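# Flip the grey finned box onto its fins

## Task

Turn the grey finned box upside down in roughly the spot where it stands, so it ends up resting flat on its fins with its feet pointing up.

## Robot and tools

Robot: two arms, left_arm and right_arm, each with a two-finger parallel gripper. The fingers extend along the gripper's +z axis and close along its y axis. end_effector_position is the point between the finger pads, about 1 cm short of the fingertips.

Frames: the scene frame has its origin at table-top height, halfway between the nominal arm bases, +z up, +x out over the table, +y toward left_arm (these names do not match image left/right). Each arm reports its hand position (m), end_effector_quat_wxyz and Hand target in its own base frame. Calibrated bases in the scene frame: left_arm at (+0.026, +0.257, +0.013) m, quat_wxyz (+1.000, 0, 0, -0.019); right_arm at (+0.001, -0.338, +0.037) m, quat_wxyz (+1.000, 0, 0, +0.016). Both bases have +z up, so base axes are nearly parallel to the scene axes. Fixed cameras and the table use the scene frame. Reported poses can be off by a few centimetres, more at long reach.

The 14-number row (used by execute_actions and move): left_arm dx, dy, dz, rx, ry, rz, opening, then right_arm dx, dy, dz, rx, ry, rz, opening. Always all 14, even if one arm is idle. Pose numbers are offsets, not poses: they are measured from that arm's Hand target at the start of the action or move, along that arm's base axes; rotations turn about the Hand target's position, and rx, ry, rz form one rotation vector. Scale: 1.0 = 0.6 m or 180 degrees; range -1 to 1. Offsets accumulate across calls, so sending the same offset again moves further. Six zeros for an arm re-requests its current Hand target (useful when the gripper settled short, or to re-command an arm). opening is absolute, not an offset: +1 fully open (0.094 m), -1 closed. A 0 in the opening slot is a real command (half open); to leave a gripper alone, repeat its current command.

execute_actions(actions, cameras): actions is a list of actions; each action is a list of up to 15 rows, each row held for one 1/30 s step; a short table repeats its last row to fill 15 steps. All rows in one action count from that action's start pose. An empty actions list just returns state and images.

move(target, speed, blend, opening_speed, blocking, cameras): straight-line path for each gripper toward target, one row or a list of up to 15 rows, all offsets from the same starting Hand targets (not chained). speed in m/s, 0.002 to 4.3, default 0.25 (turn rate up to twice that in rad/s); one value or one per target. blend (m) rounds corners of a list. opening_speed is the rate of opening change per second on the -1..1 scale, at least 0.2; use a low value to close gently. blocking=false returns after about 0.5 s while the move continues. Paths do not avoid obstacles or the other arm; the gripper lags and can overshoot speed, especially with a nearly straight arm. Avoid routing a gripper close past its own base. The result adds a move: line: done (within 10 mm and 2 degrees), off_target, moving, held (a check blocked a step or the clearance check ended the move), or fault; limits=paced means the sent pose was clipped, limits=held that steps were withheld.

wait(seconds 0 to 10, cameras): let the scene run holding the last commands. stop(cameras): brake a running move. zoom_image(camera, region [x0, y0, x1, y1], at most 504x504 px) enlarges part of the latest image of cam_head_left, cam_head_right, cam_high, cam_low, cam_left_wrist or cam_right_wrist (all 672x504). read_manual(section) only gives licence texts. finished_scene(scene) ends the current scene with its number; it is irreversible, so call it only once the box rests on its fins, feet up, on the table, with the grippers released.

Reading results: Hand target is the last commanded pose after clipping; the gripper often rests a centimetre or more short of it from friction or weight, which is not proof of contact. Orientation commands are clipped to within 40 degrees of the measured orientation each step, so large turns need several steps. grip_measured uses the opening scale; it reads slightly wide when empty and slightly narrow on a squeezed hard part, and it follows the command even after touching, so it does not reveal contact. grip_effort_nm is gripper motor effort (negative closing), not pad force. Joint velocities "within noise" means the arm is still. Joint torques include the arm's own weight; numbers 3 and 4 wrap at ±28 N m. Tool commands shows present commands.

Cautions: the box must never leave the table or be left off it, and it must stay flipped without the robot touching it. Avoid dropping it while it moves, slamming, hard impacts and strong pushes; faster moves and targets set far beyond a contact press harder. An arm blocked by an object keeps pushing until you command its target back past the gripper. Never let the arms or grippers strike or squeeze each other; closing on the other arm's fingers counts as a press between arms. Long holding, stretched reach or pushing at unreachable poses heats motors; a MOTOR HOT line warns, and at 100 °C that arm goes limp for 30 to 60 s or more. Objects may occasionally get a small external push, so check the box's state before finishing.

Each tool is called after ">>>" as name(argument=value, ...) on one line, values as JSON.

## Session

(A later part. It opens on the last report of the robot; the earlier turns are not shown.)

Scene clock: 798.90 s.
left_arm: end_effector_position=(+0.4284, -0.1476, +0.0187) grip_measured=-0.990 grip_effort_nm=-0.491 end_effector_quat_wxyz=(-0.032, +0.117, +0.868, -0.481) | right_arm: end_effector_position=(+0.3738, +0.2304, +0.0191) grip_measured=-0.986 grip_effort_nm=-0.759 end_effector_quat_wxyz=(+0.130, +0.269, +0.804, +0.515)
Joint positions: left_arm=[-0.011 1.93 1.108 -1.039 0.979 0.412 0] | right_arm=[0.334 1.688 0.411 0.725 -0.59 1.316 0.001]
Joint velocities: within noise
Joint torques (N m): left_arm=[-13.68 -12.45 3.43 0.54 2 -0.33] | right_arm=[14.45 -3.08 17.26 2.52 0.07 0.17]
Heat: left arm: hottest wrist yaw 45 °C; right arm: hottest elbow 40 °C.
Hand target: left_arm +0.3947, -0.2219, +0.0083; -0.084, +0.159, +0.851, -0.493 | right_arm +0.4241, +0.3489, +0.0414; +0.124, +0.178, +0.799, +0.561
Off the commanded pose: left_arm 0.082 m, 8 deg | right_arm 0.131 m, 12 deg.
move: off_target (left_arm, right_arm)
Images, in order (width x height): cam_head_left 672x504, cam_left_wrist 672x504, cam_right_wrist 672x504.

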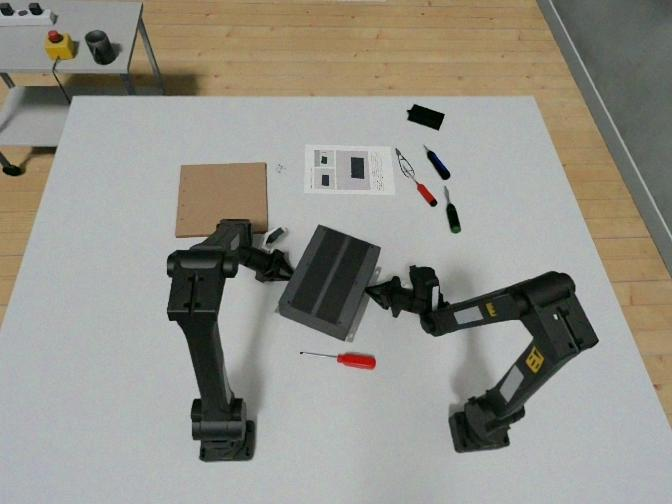

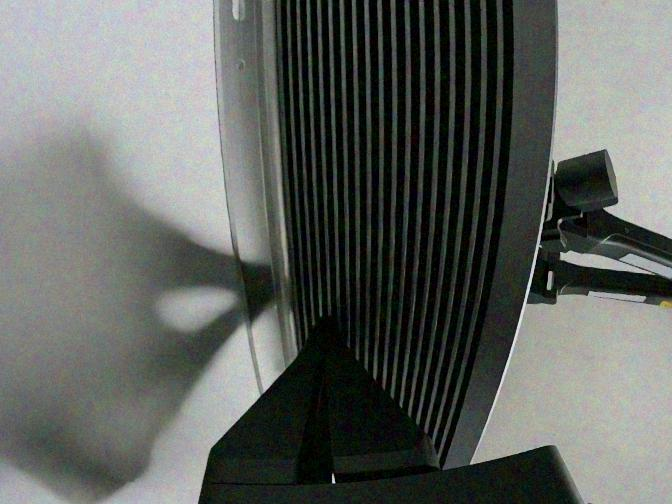

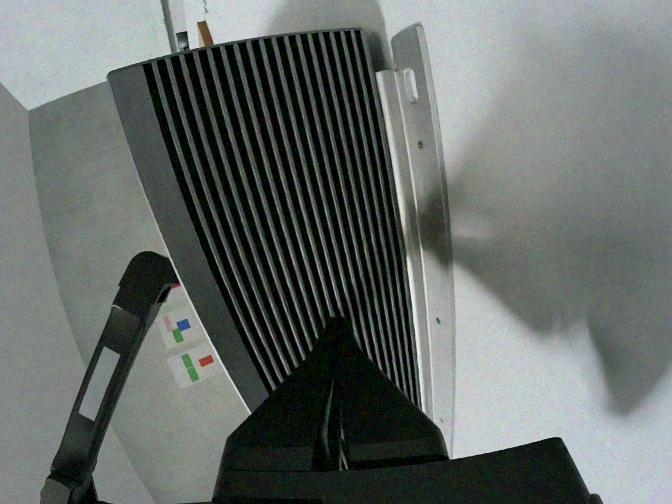

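>>> move(target=[0,0,0,0,0,0,-1,0.015,0.04,0.16,0,0,0,-1], speed=0.08, cameras=["cam_right_wrist","cam_left_wrist","cam_low"])

Scene clock: 805.17 s.
left_arm: end_effector_position=(+0.4286, -0.1475, +0.0188) grip_measured=-0.990 grip_effort_nm=-0.496 end_effector_quat_wxyz=(-0.032, +0.117, +0.869, -0.480) | right_arm: end_effector_position=(+0.3624, +0.2358, +0.0211) grip_measured=-0.986 grip_effort_nm=-0.740 end_effector_quat_wxyz=(+0.081, +0.324, +0.836, +0.435)
Joint positions: left_arm=[-0.011 1.928 1.108 -1.037 0.977 0.41 0] | right_arm=[0.393 1.536 0.468 0.31 -0.482 1.342 0.001]
Joint velocities: within noise
Joint torques (N m): left_arm=[-13.68 -12.4 3.48 0.54 2.07 -0.31] | right_arm=[11.93 -13.27 19.77 5.16 -3.89 0.03]
Heat: left arm: hottest wrist yaw 46 °C; right arm: hottest elbow 45 °C.
Hand target: left_arm +0.3948, -0.2218, +0.0084; -0.084, +0.159, +0.851, -0.493 | right_arm +0.4331, +0.3730, +0.1373; +0.124, +0.178, +0.799, +0.561
Off the commanded pose: left_arm 0.082 m, 8 deg | right_arm 0.193 m, 23 deg.
move: off_target (left_arm, right_arm)
Images, in order (width x height): cam_low 672x504, cam_left_wrist 672x504, cam_right_wrist 672x504.

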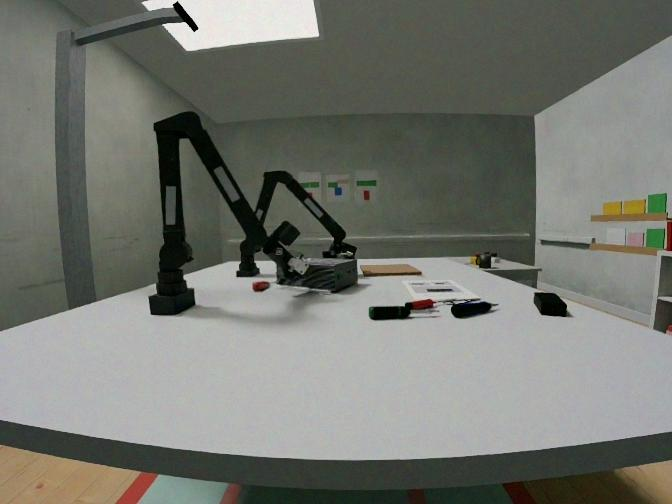

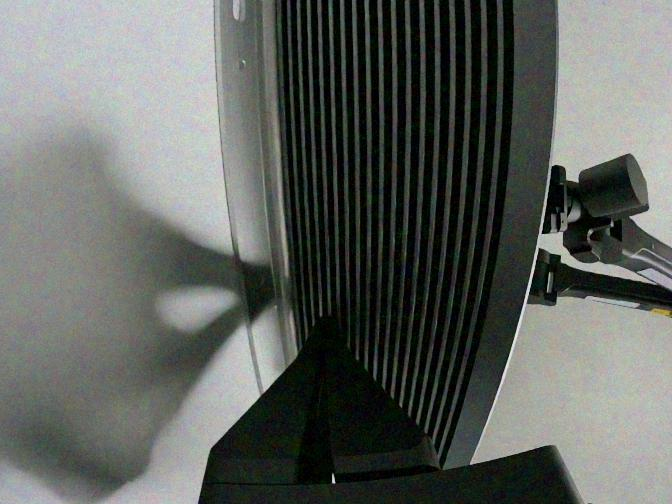

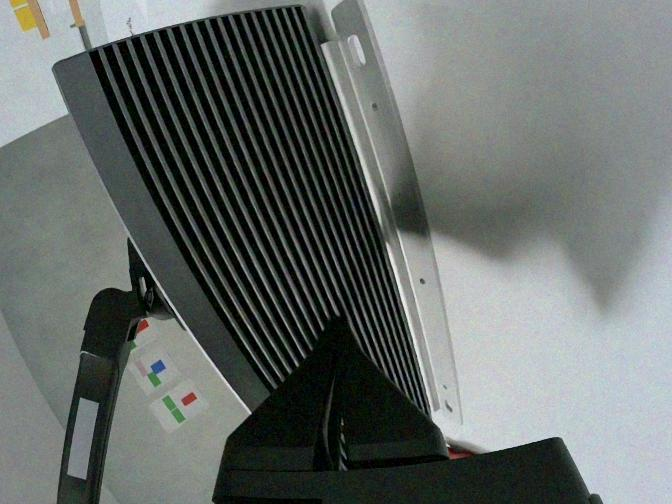

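>>> move(target=[0,0,0,0,0,0,-1,0.02,0,0.07,0.09,-0.03,0,-1], speed=0.05, cameras=["cam_right_wrist","cam_left_wrist","cam_low"])

Scene clock: 812.87 s.
left_arm: end_effector_position=(+0.3977, -0.2189, +0.0181) grip_measured=-0.990 grip_effort_nm=-0.501 end_effector_quat_wxyz=(-0.073, +0.166, +0.851, -0.493) | right_arm: end_effector_position=(+0.4334, +0.3681, +0.1678) grip_measured=-0.987 grip_effort_nm=-0.725 end_effector_quat_wxyz=(+0.124, +0.174, +0.712, +0.669)
Joint positions: left_arm=[-0.173 1.933 1.092 -1.006 1.02 0.368 0] | right_arm=[0.529 1.672 0.711 0.871 -0.616 1.576 0.001]
Joint velocities: within noise
Joint torques (N m): left_arm=[-1.32 -12.16 5.38 0.53 0.75 -0.22] | right_arm=[-1.2 -11.28 8.18 1.95 0.09 -0.16]
Heat: left arm: hottest wrist yaw 48 °C; right arm: hottest elbow 49 °C.
Hand target: left_arm +0.3948, -0.2218, +0.0083; -0.084, +0.159, +0.851, -0.493 | right_arm +0.4450, +0.3729, +0.1792; +0.135, +0.167, +0.706, +0.675
Off the commanded pose: left_arm 0.011 m, 2 deg | right_arm 0.017 m, 2 deg.
move: off_target (left_arm, right_arm)
Images, in order (width x height): cam_low 672x504, cam_left_wrist 672x504, cam_right_wrist 672x504.

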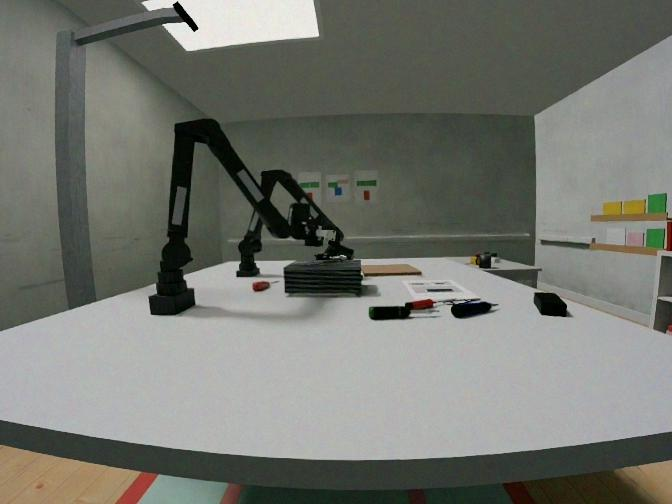

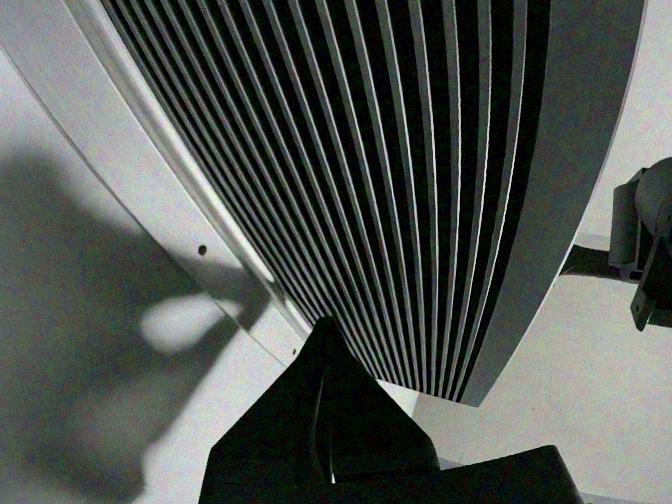

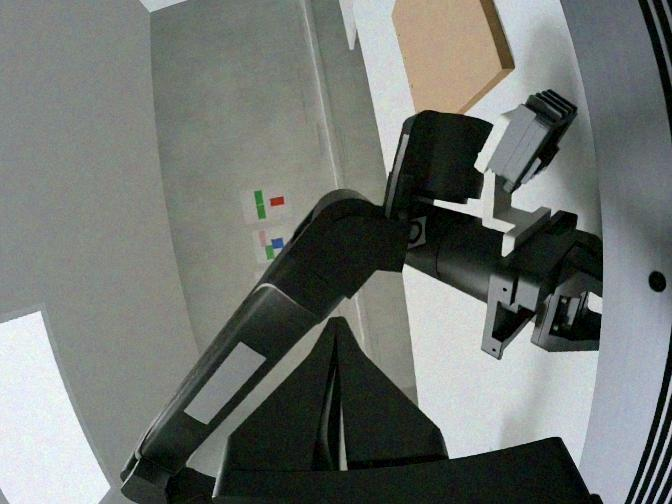

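>>> move(target=[[0,0.08,0.02,0,0,0,-1,0,0,0.05,0,0,0,-1],[0.0,0.15,0.1,0,0,0,-1,-0.15,-0.35,0.05,0,0,0,-1]], speed=0.2)

Scene clock: 849.00 s.
left_arm: end_effector_position=(+0.3819, -0.1354, +0.0560) grip_measured=-0.990 grip_effort_nm=-0.510 end_effector_quat_wxyz=(-0.103, +0.148, +0.849, -0.496) | right_arm: end_effector_position=(+0.3533, +0.1679, +0.2056) grip_measured=-0.987 grip_effort_nm=-0.725 end_effector_quat_wxyz=(+0.126, +0.169, +0.706, +0.676)
Joint positions: left_arm=[0.011 1.893 1.117 -1.393 0.942 0.667 0] | right_arm=[0.041 1.223 0.378 0.724 -1.108 1.512 0.001]
Joint velocities: within noise
Joint torques (N m): left_arm=[-0.03 -14.68 7.76 -0.91 0.43 0.01] | right_arm=[-2.26 -5.6 6.3 1.77 -0.28 -0.22]
Heat: left arm: hottest wrist yaw 41 °C; right arm: hottest elbow 44 °C.
Hand target: left_arm +0.3947, -0.1318, +0.0682; -0.084, +0.159, +0.851, -0.493 | right_arm +0.3550, +0.1629, +0.2093; +0.135, +0.167, +0.705, +0.675
Off the commanded pose: left_arm 0.018 m, 3 deg | right_arm 0.006 m, 1 deg.
move: off_target (left_arm)

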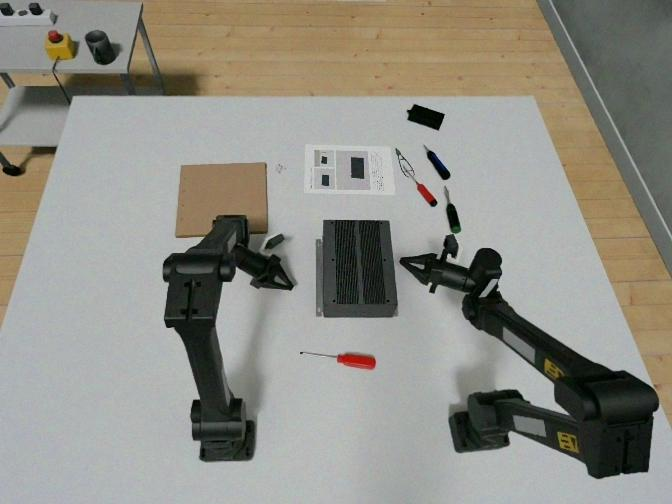

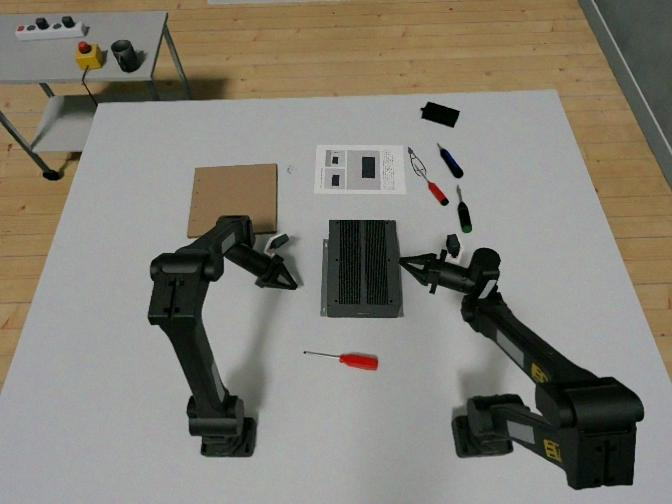

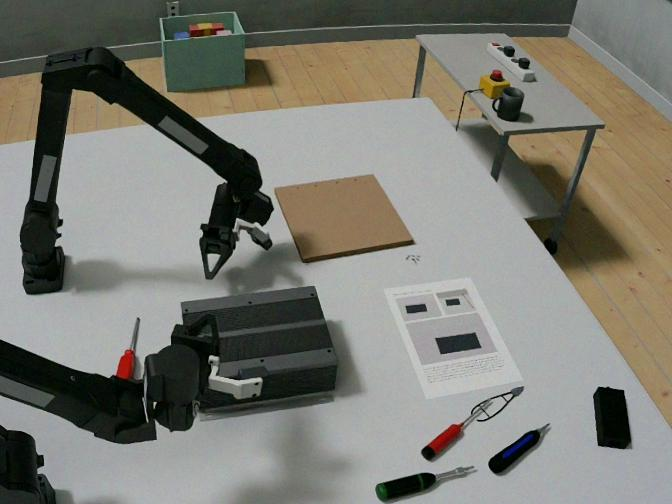

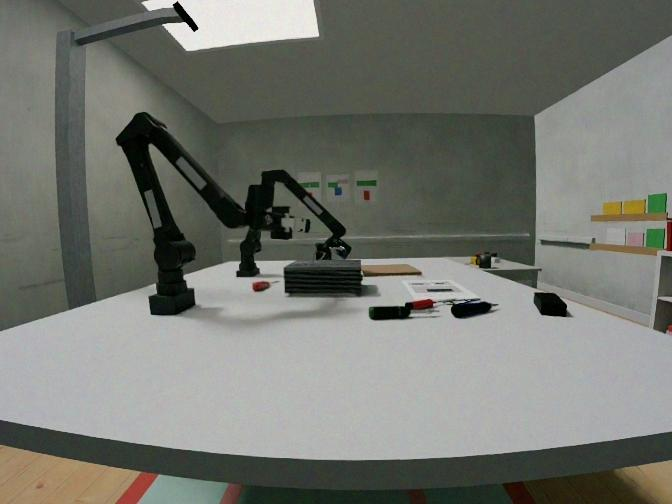

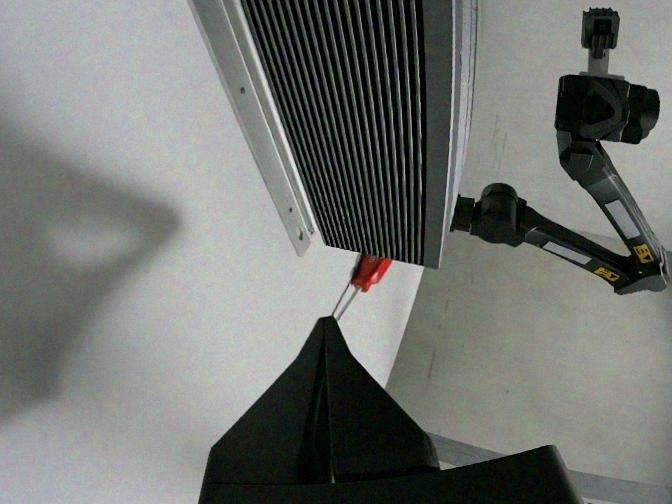

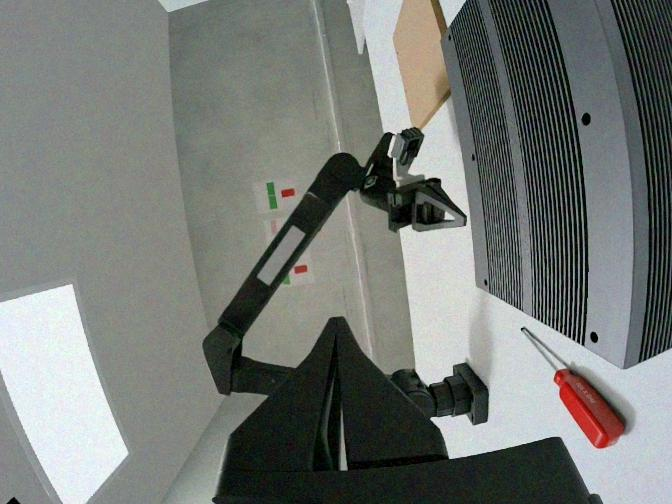

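>>> move(target=[[-0.083,0.0,0.0,-0.083,0.0122,0.1327,-1,0.012,-0.097,-0.15,-0.0665,0.0147,0.1344,-1],[-0.083,-0.072,-0.03,-0.083,0.0122,0.1327,-1,0.012,-0.097,-0.315,-0.0665,0.0147,0.1344,-1]], speed=0.2)

Scene clock: 880.97 s.
left_arm: end_effector_position=(+0.3456, -0.1722, +0.0458) grip_measured=-0.990 grip_effort_nm=-0.540 end_effector_quat_wxyz=(+0.021, -0.024, +0.792, -0.609) | right_arm: end_effector_position=(+0.3556, +0.1032, +0.0212) grip_measured=-0.987 grip_effort_nm=-0.730 end_effector_quat_wxyz=(-0.008, +0.024, +0.793, +0.609)
Joint positions: left_arm=[-0.018 1.69 0.605 -0.182 1.299 -0.311 0] | right_arm=[-0.175 1.913 0.842 -1.032 -1.267 -0.509 0.001]
Joint velocities: within noise
Joint torques (N m): left_arm=[-1.44 -10.64 4.18 1.63 0.58 -0.24] | right_arm=[0.15 -10.58 4.82 -0.58 -0.52 -0.27]
Heat: left arm: hottest elbow 39 °C; right arm: hottest elbow 42 °C.
Hand target: left_arm +0.3449, -0.1750, +0.0502; +0.025, -0.020, +0.793, -0.609 | right_arm +0.3623, +0.1048, +0.0203; -0.009, +0.016, +0.794, +0.608
Off the commanded pose: left_arm 0.005 m, 1 deg | right_arm 0.007 m, 1 deg.
move: done

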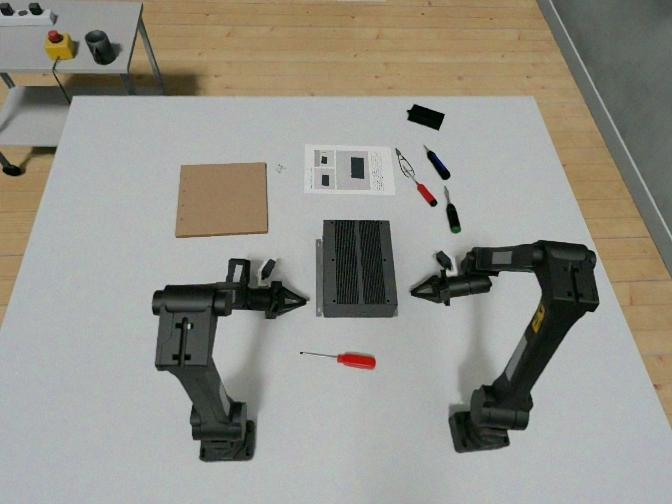

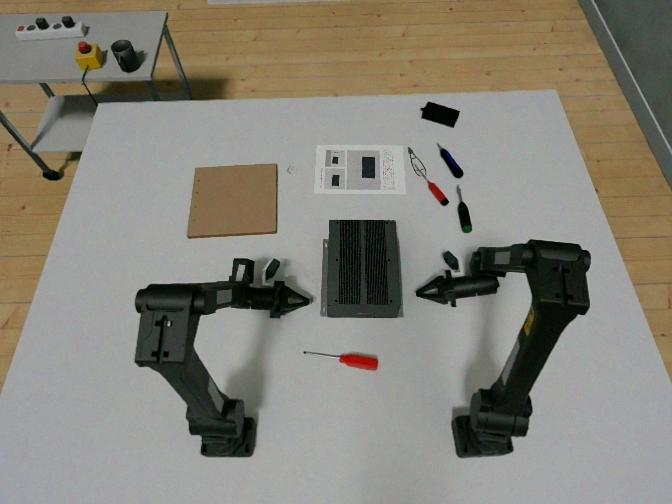

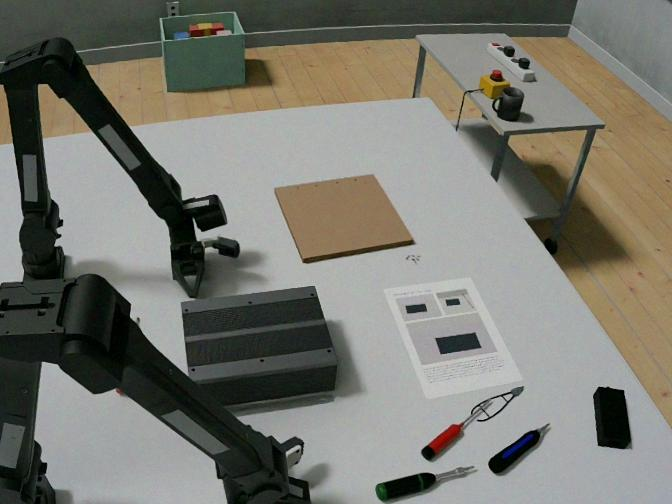

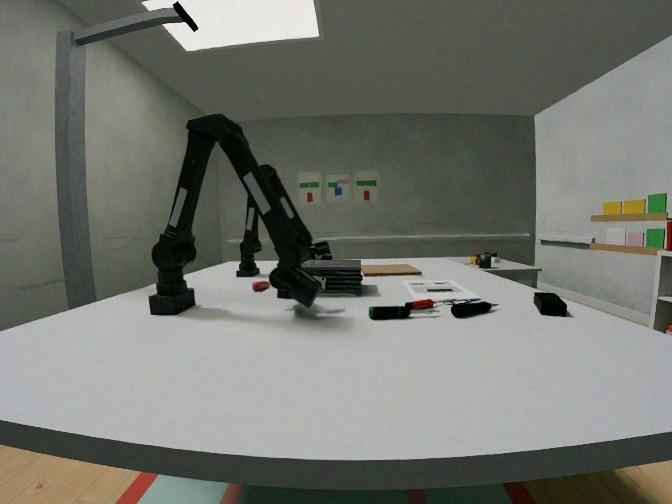

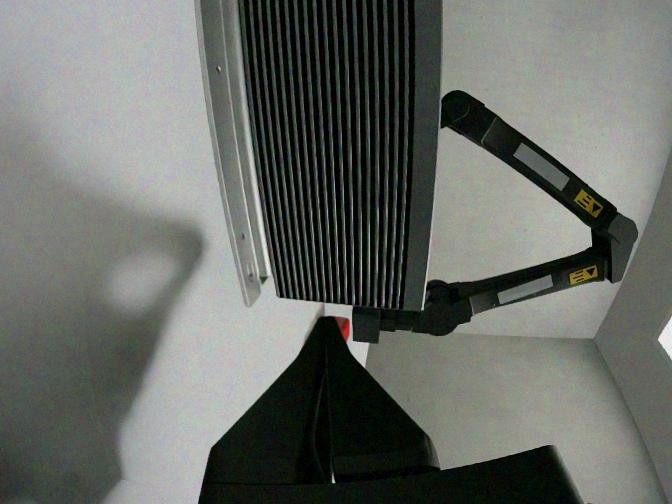

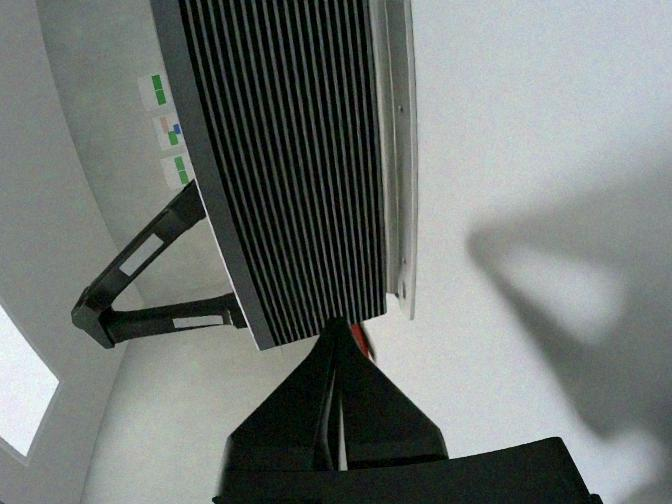

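>>> move(target=[[0.025,-0.068,-0.003,0,0,0,-1,-0.02,0.06,-0.005,0,0,0,-1],[0.037,-0.235,0.0,0,0,0,-1,-0.02,0.29,0.0,0,0,0,-1]], speed=[0.06,0.08], cameras=["cam_head_left","cam_left_wrist","cam_right_wrist"])

Scene clock: 892.33 s.
left_arm: end_effector_position=(+0.3688, -0.2249, +0.0558) grip_measured=-0.990 grip_effort_nm=-0.535 end_effector_quat_wxyz=(+0.059, -0.090, +0.788, -0.606) | right_arm: end_effector_position=(+0.3468, +0.1552, +0.0132) grip_measured=-0.987 grip_effort_nm=-0.725 end_effector_quat_wxyz=(+0.043, +0.144, +0.789, +0.595)
Joint positions: left_arm=[-0.184 1.699 0.508 0.583 1.101 -1.032 0] | right_arm=[-0.012 1.761 0.455 0.403 -1.196 0.812 0.001]
Joint velocities: within noise
Joint torques (N m): left_arm=[-17.55 -4.48 10.33 3.34 -1.05 -0.41] | right_arm=[22.01 -6.59 8.44 3.32 -1.08 0.19]
Heat: left arm: hottest elbow 39 °C; right arm: hottest elbow 41 °C.
Hand target: left_arm +0.3672, -0.3161, +0.0504; +0.025, -0.019, +0.793, -0.609 | right_arm +0.3502, +0.2788, +0.0202; -0.009, +0.016, +0.794, +0.608
Off the commanded pose: left_arm 0.091 m, 9 deg | right_arm 0.124 m, 16 deg.
move: off_target (left_arm, right_arm)
Images, in order (width x height): cam_head_left 672x504, cam_left_wrist 672x504, cam_right_wrist 672x504.

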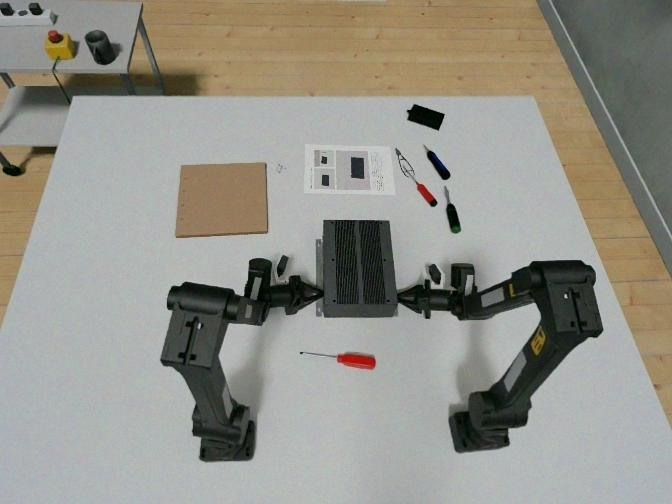

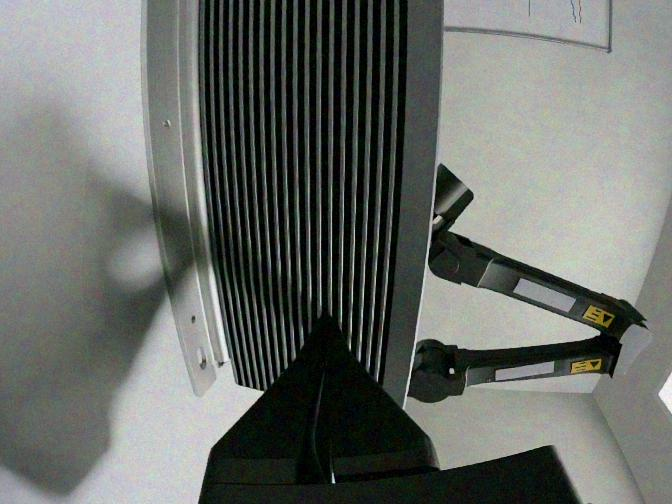

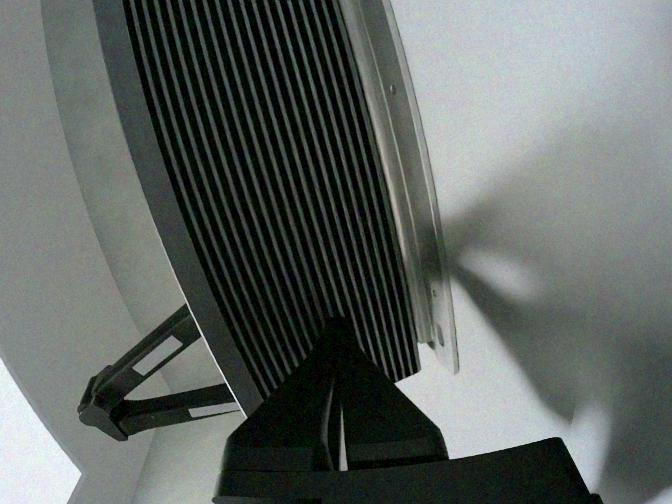

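>>> move(target=[0,0,0.15,0,0,0,-1,0,0,0.16,0,0,0,-1], speed=0.06, cameras=["cam_head_left","cam_left_wrist","cam_right_wrist","cam_low"])

Scene clock: 899.63 s.
left_arm: end_effector_position=(+0.4321, -0.2042, +0.1136) grip_measured=-0.990 grip_effort_nm=-0.525 end_effector_quat_wxyz=(+0.117, -0.144, +0.802, -0.568) | right_arm: end_effector_position=(+0.2927, +0.2257, +0.0502) grip_measured=-0.987 grip_effort_nm=-0.720 end_effector_quat_wxyz=(-0.088, +0.139, +0.808, +0.565)
Joint positions: left_arm=[-0.141 1.537 0.639 0.288 0.96 -1.025 0] | right_arm=[0.22 1.548 0.458 0.083 -1.15 0.932 0.001]
Joint velocities: within noise
Joint torques (N m): left_arm=[-18.37 -11.58 6.8 1.39 5.53 -0.07] | right_arm=[6.36 -12.75 14.27 4.88 -1.75 -0.22]
Heat: left arm: hottest wrist yaw 42 °C; right arm: hottest elbow 42 °C.
Hand target: left_arm +0.3673, -0.3160, +0.1403; +0.025, -0.020, +0.793, -0.609 | right_arm +0.3502, +0.2787, +0.1162; -0.009, +0.016, +0.794, +0.608
Off the commanded pose: left_arm 0.132 m, 18 deg | right_arm 0.102 m, 18 deg.
move: off_target (left_arm, right_arm)
Images, in order (width x height): cam_head_left 672x504, cam_low 672x504, cam_left_wrist 672x504, cam_right_wrist 672x504.

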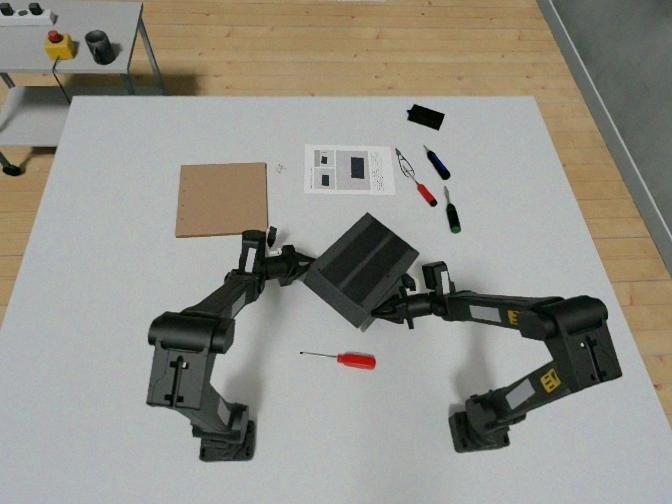

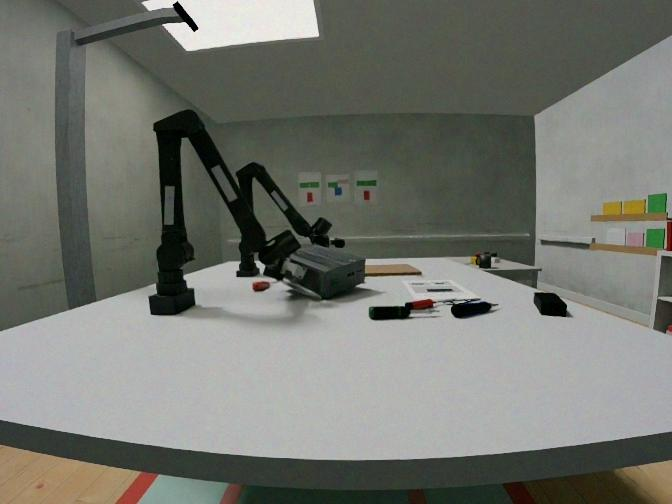

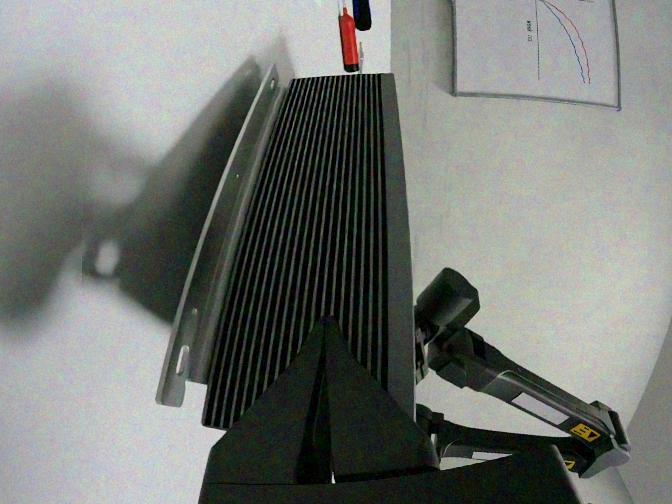

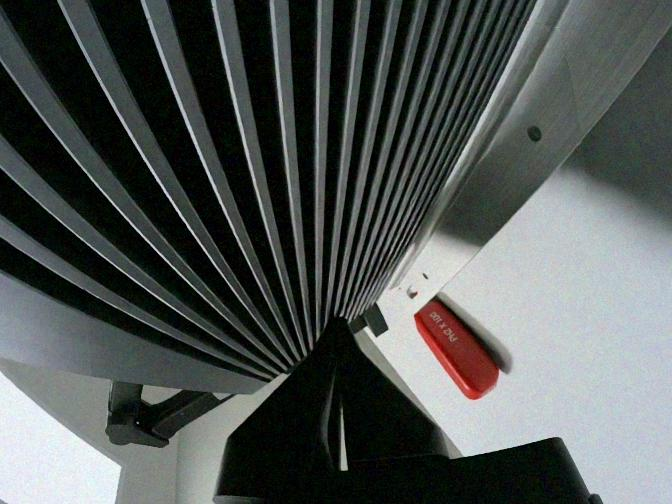

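>>> move(target=[[0,0.03,-0.19,0,0,0,-1,0,-0.03,-0.19,0,0,0,-1],[-0.02,0.14,-0.16,0,0,0,-1,-0.02,-0.2,-0.16,0,0,0,-1],[-0.02,0.28,-0.1,0,0,0,-1,0.0,-0.33,-0.1,0,0,0,-1]], speed=[0.08,0.1,0.2])

Scene clock: 925.87 s.
left_arm: end_effector_position=(+0.3439, -0.1507, +0.0818) grip_measured=-0.990 grip_effort_nm=-0.530 end_effector_quat_wxyz=(+0.021, -0.022, +0.792, -0.610) | right_arm: end_effector_position=(+0.3418, +0.0849, +0.0561) grip_measured=-0.987 grip_effort_nm=-0.716 end_effector_quat_wxyz=(-0.013, +0.019, +0.793, +0.609)
Joint positions: left_arm=[0.047 1.606 0.671 -0.58 1.313 -0.051 0] | right_arm=[-0.232 1.845 0.853 -1.283 -1.225 -0.69 0.001]
Joint velocities: within noise
Joint torques (N m): left_arm=[-0.26 -6.71 7.58 0.44 0.62 0.03] | right_arm=[-1.55 -10.05 5.29 -0.85 -0.46 -0.19]
Heat: left arm: hottest wrist yaw 83 °C; right arm: hottest elbow 45 °C. Fold the left arm in close to its base, or ease its load, before you think long.
Hand target: left_arm +0.3554, -0.1480, +0.0803; +0.025, -0.019, +0.793, -0.609 | right_arm +0.3503, +0.0807, +0.0562; -0.009, +0.016, +0.794, +0.608
Off the commanded pose: left_arm 0.012 m, 1 deg | right_arm 0.009 m, 1 deg.
MOTOR HOT: joint 5 (wrist yaw) of the left arm reports 83 °C; the controller stops that arm at 100 °C. To cool a motor, set the load down, stop pushing, or move to a pose that needs little force.
move: off_target (left_arm)

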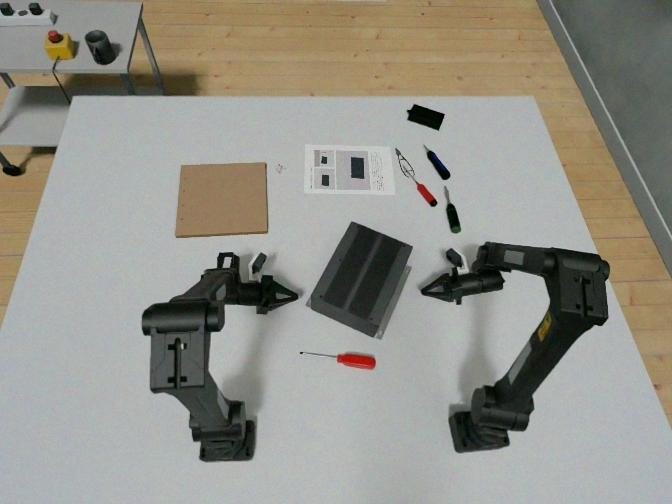

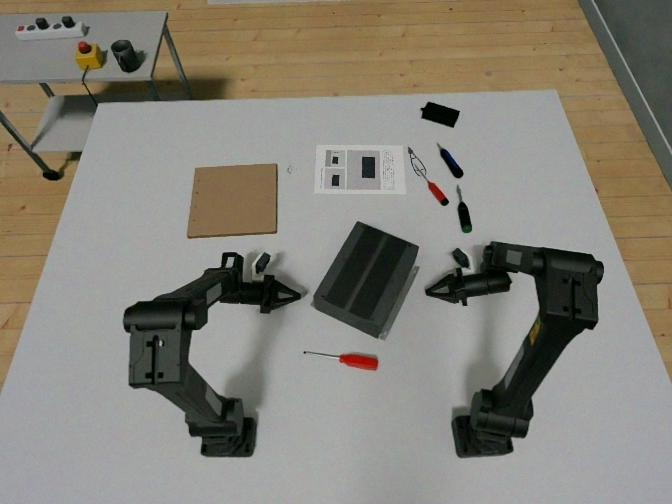

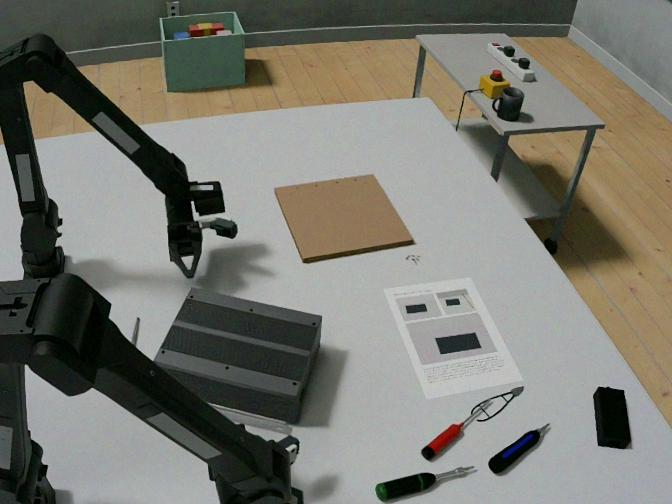

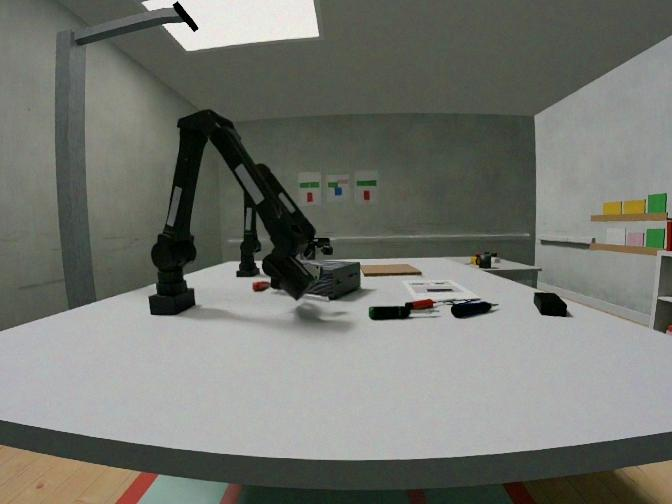

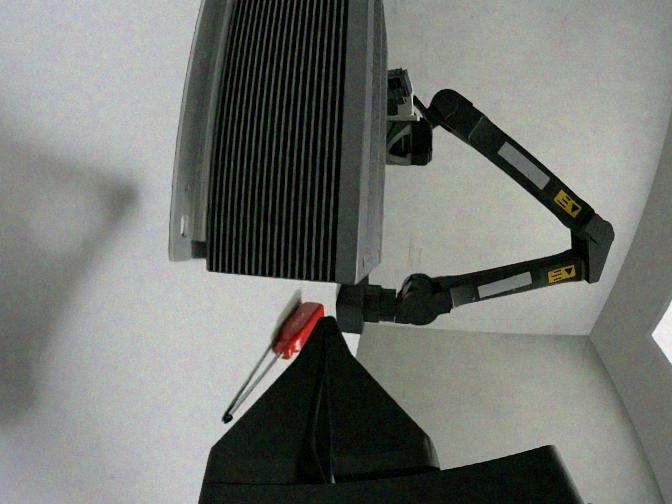

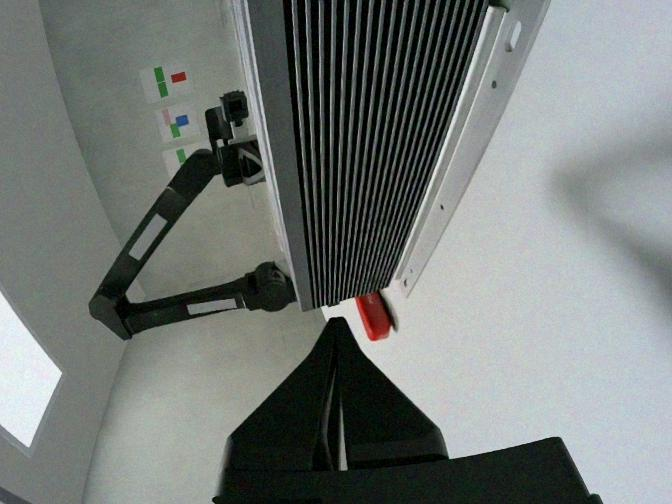

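>>> move(target=[[-0.01,0.0,-0.06,0,0,0,-1,0,0,-0.03,0.0044,-0.497,0.1135,1],[-0.01,-0.26,-0.06,0,0,0,-1,0,0,-0.05,0.0044,-0.497,0.1135,1]], speed=[0.3,0.08], cameras=["cam_head_left","cam_right_wrist","cam_left_wrist"])

Scene clock: 1006.73 s.
left_arm: end_effector_position=(+0.3513, -0.2661, +0.0509) grip_measured=-0.990 grip_effort_nm=-0.530 end_effector_quat_wxyz=(+0.037, -0.046, +0.790, -0.610) | right_arm: end_effector_position=(+0.3520, +0.0820, +0.0310) grip_measured=+0.998 grip_effort_nm=0.066 end_effector_quat_wxyz=(+0.449, -0.532, +0.588, +0.412)
Joint positions: left_arm=[-0.294 1.735 0.522 0.636 1.088 -1.045 0] | right_arm=[-0.242 1.865 0.803 -1.017 -1.272 -2.091 0.094]
Joint velocities: within noise
Joint torques (N m): left_arm=[-8.35 -6.01 7.46 3.02 -0.78 -0.28] | right_arm=[-0.56 -9.76 2.99 -0.09 -0.78 -0.11]
Heat: left arm: hottest wrist yaw 42 °C; right arm: hottest elbow 40 °C.
Hand target: left_arm +0.3493, -0.3040, +0.0444; +0.025, -0.019, +0.793, -0.609 | right_arm +0.3502, +0.0808, +0.0263; +0.452, -0.541, +0.557, +0.438
Off the commanded pose: left_arm 0.039 m, 3 deg | right_arm 0.005 m, 5 deg.
MOTOR HOT: cleared for the motors of the left arm.
joint sent to its limit (right arm) — joint 6 (wrist roll), lower limit. The joint targets are off in orientation, not in position.
move: off_target (left_arm, right_arm)
Images, in order (width x height): cam_head_left 672x504, cam_left_wrist 672x504, cam_right_wrist 672x504.

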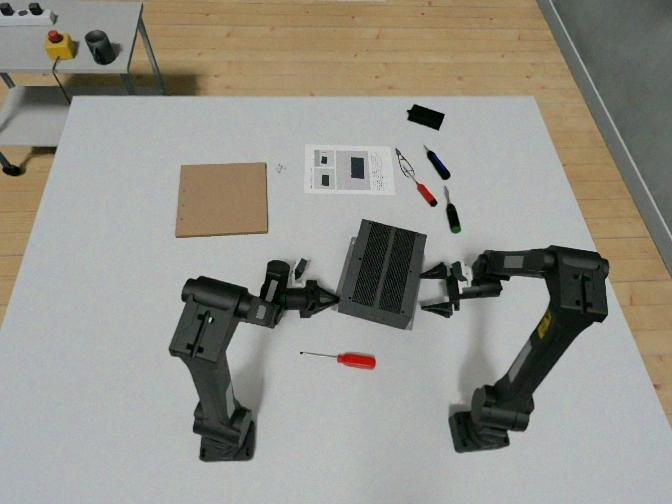

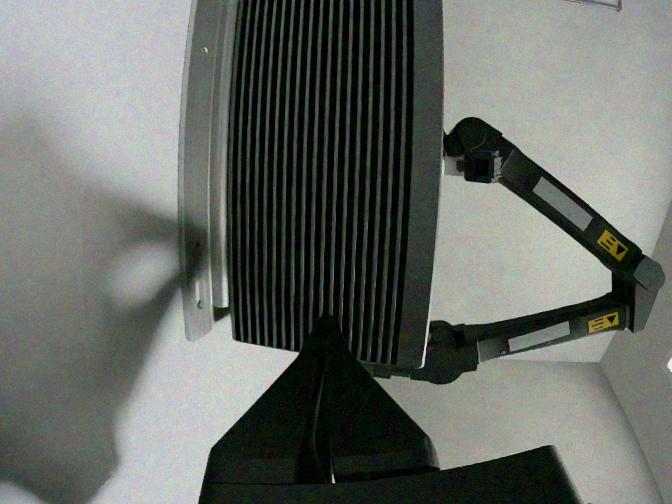

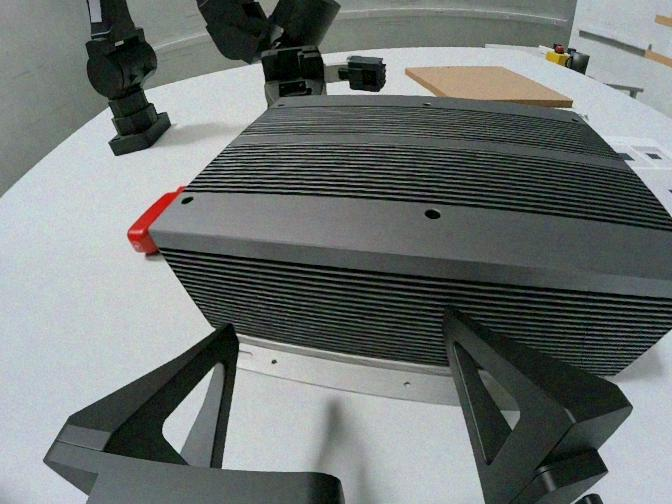

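>>> move(target=[[0,0.18,0.02,0,0,0,-1,0,0,-0.02,0,0,0,1],[-0.007,0.15,-0.007,0.0123,-0.4814,-0.1222,1,0.005,0.02,-0.025,0,0,0,1]], speed=[0.15,0.3])

Scene clock: 1021.87 s.
left_arm: end_effector_position=(+0.3387, -0.2094, +0.0393) grip_measured=+0.996 grip_effort_nm=0.159 end_effector_quat_wxyz=(+0.451, +0.531, +0.568, -0.437) | right_arm: end_effector_position=(+0.3511, +0.0830, +0.0149) grip_measured=+0.998 grip_effort_nm=0.066 end_effector_quat_wxyz=(+0.453, -0.523, +0.589, +0.418)
Joint positions: left_arm=[-0.124 1.745 0.528 0.322 1.298 0.859 0.094] | right_arm=[-0.242 1.918 0.801 -0.977 -1.29 -2.093 0.094]
Joint velocities: within noise
Joint torques (N m): left_arm=[-1.73 -8.23 5.67 1.17 0.71 -0.06] | right_arm=[1.85 -9.93 3.47 0.29 -0.88 -0.1]
Heat: left arm: hottest wrist yaw 41 °C; right arm: hottest elbow 39 °C.
Hand target: left_arm +0.3449, -0.2140, +0.0401; +0.453, +0.539, +0.560, -0.436 | right_arm +0.3532, +0.0928, +0.0113; +0.452, -0.541, +0.557, +0.438
Off the commanded pose: left_arm 0.008 m, 1 deg | right_arm 0.011 m, 5 deg.
joint sent to its limit (right arm) — joint 6 (wrist roll), lower limit. The joint targets are off in orientation, not in position.
move: off_target (right_arm)

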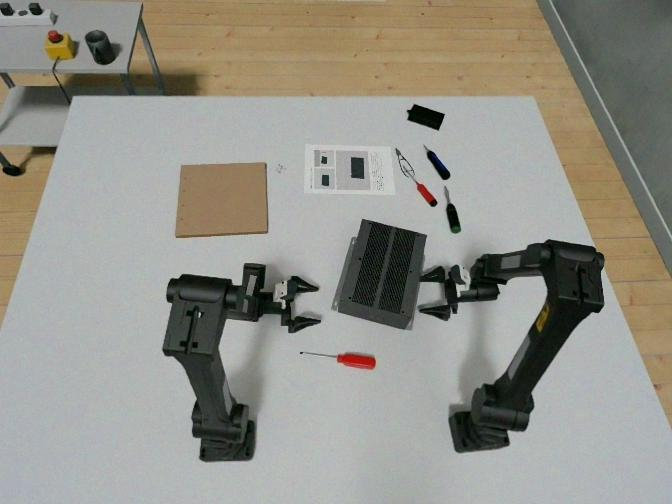

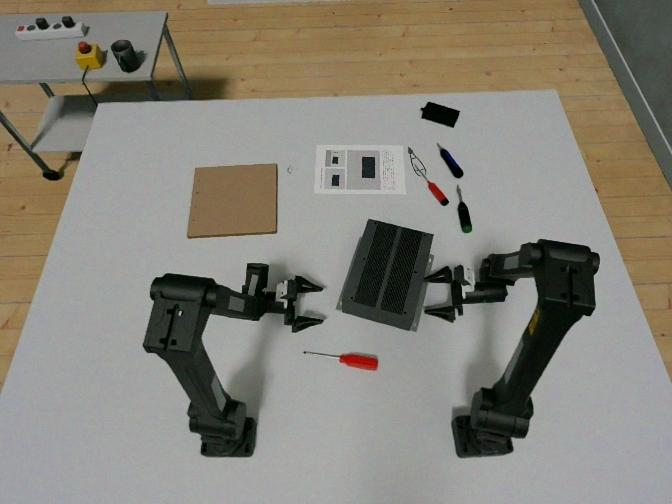

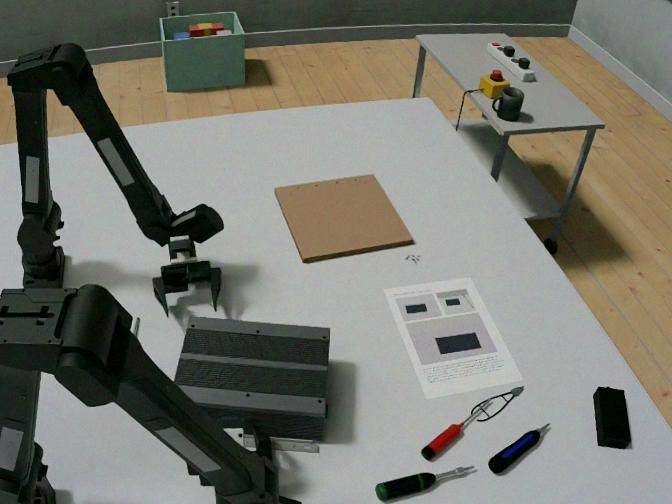

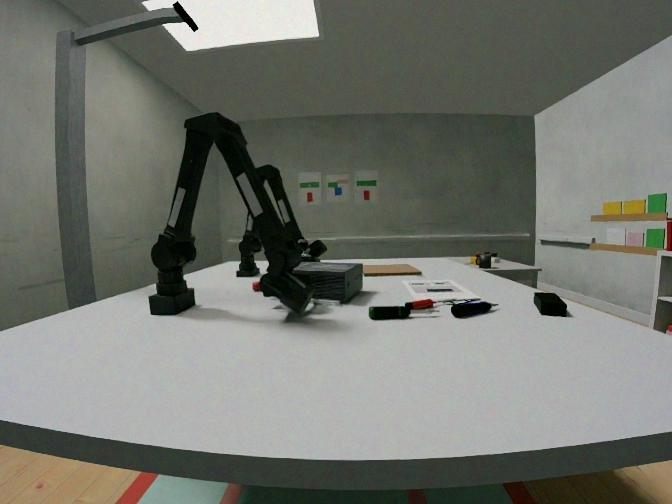

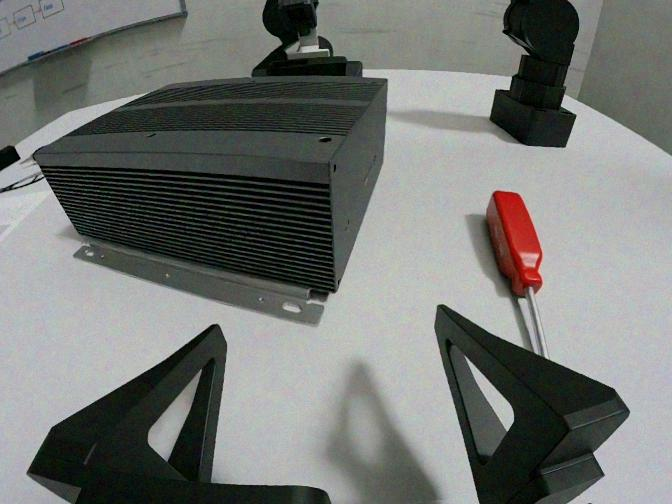

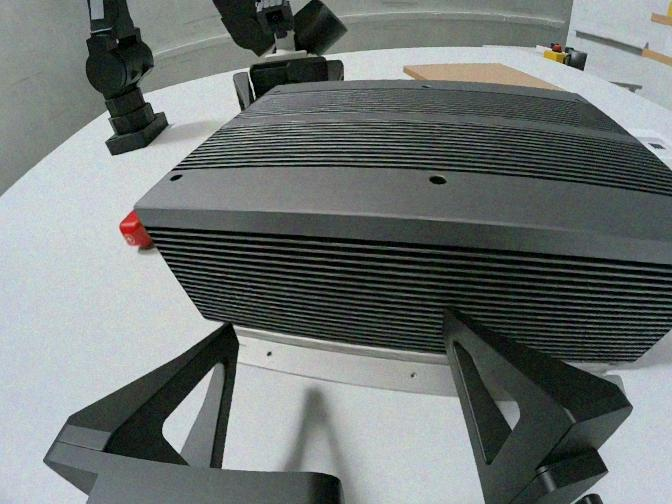

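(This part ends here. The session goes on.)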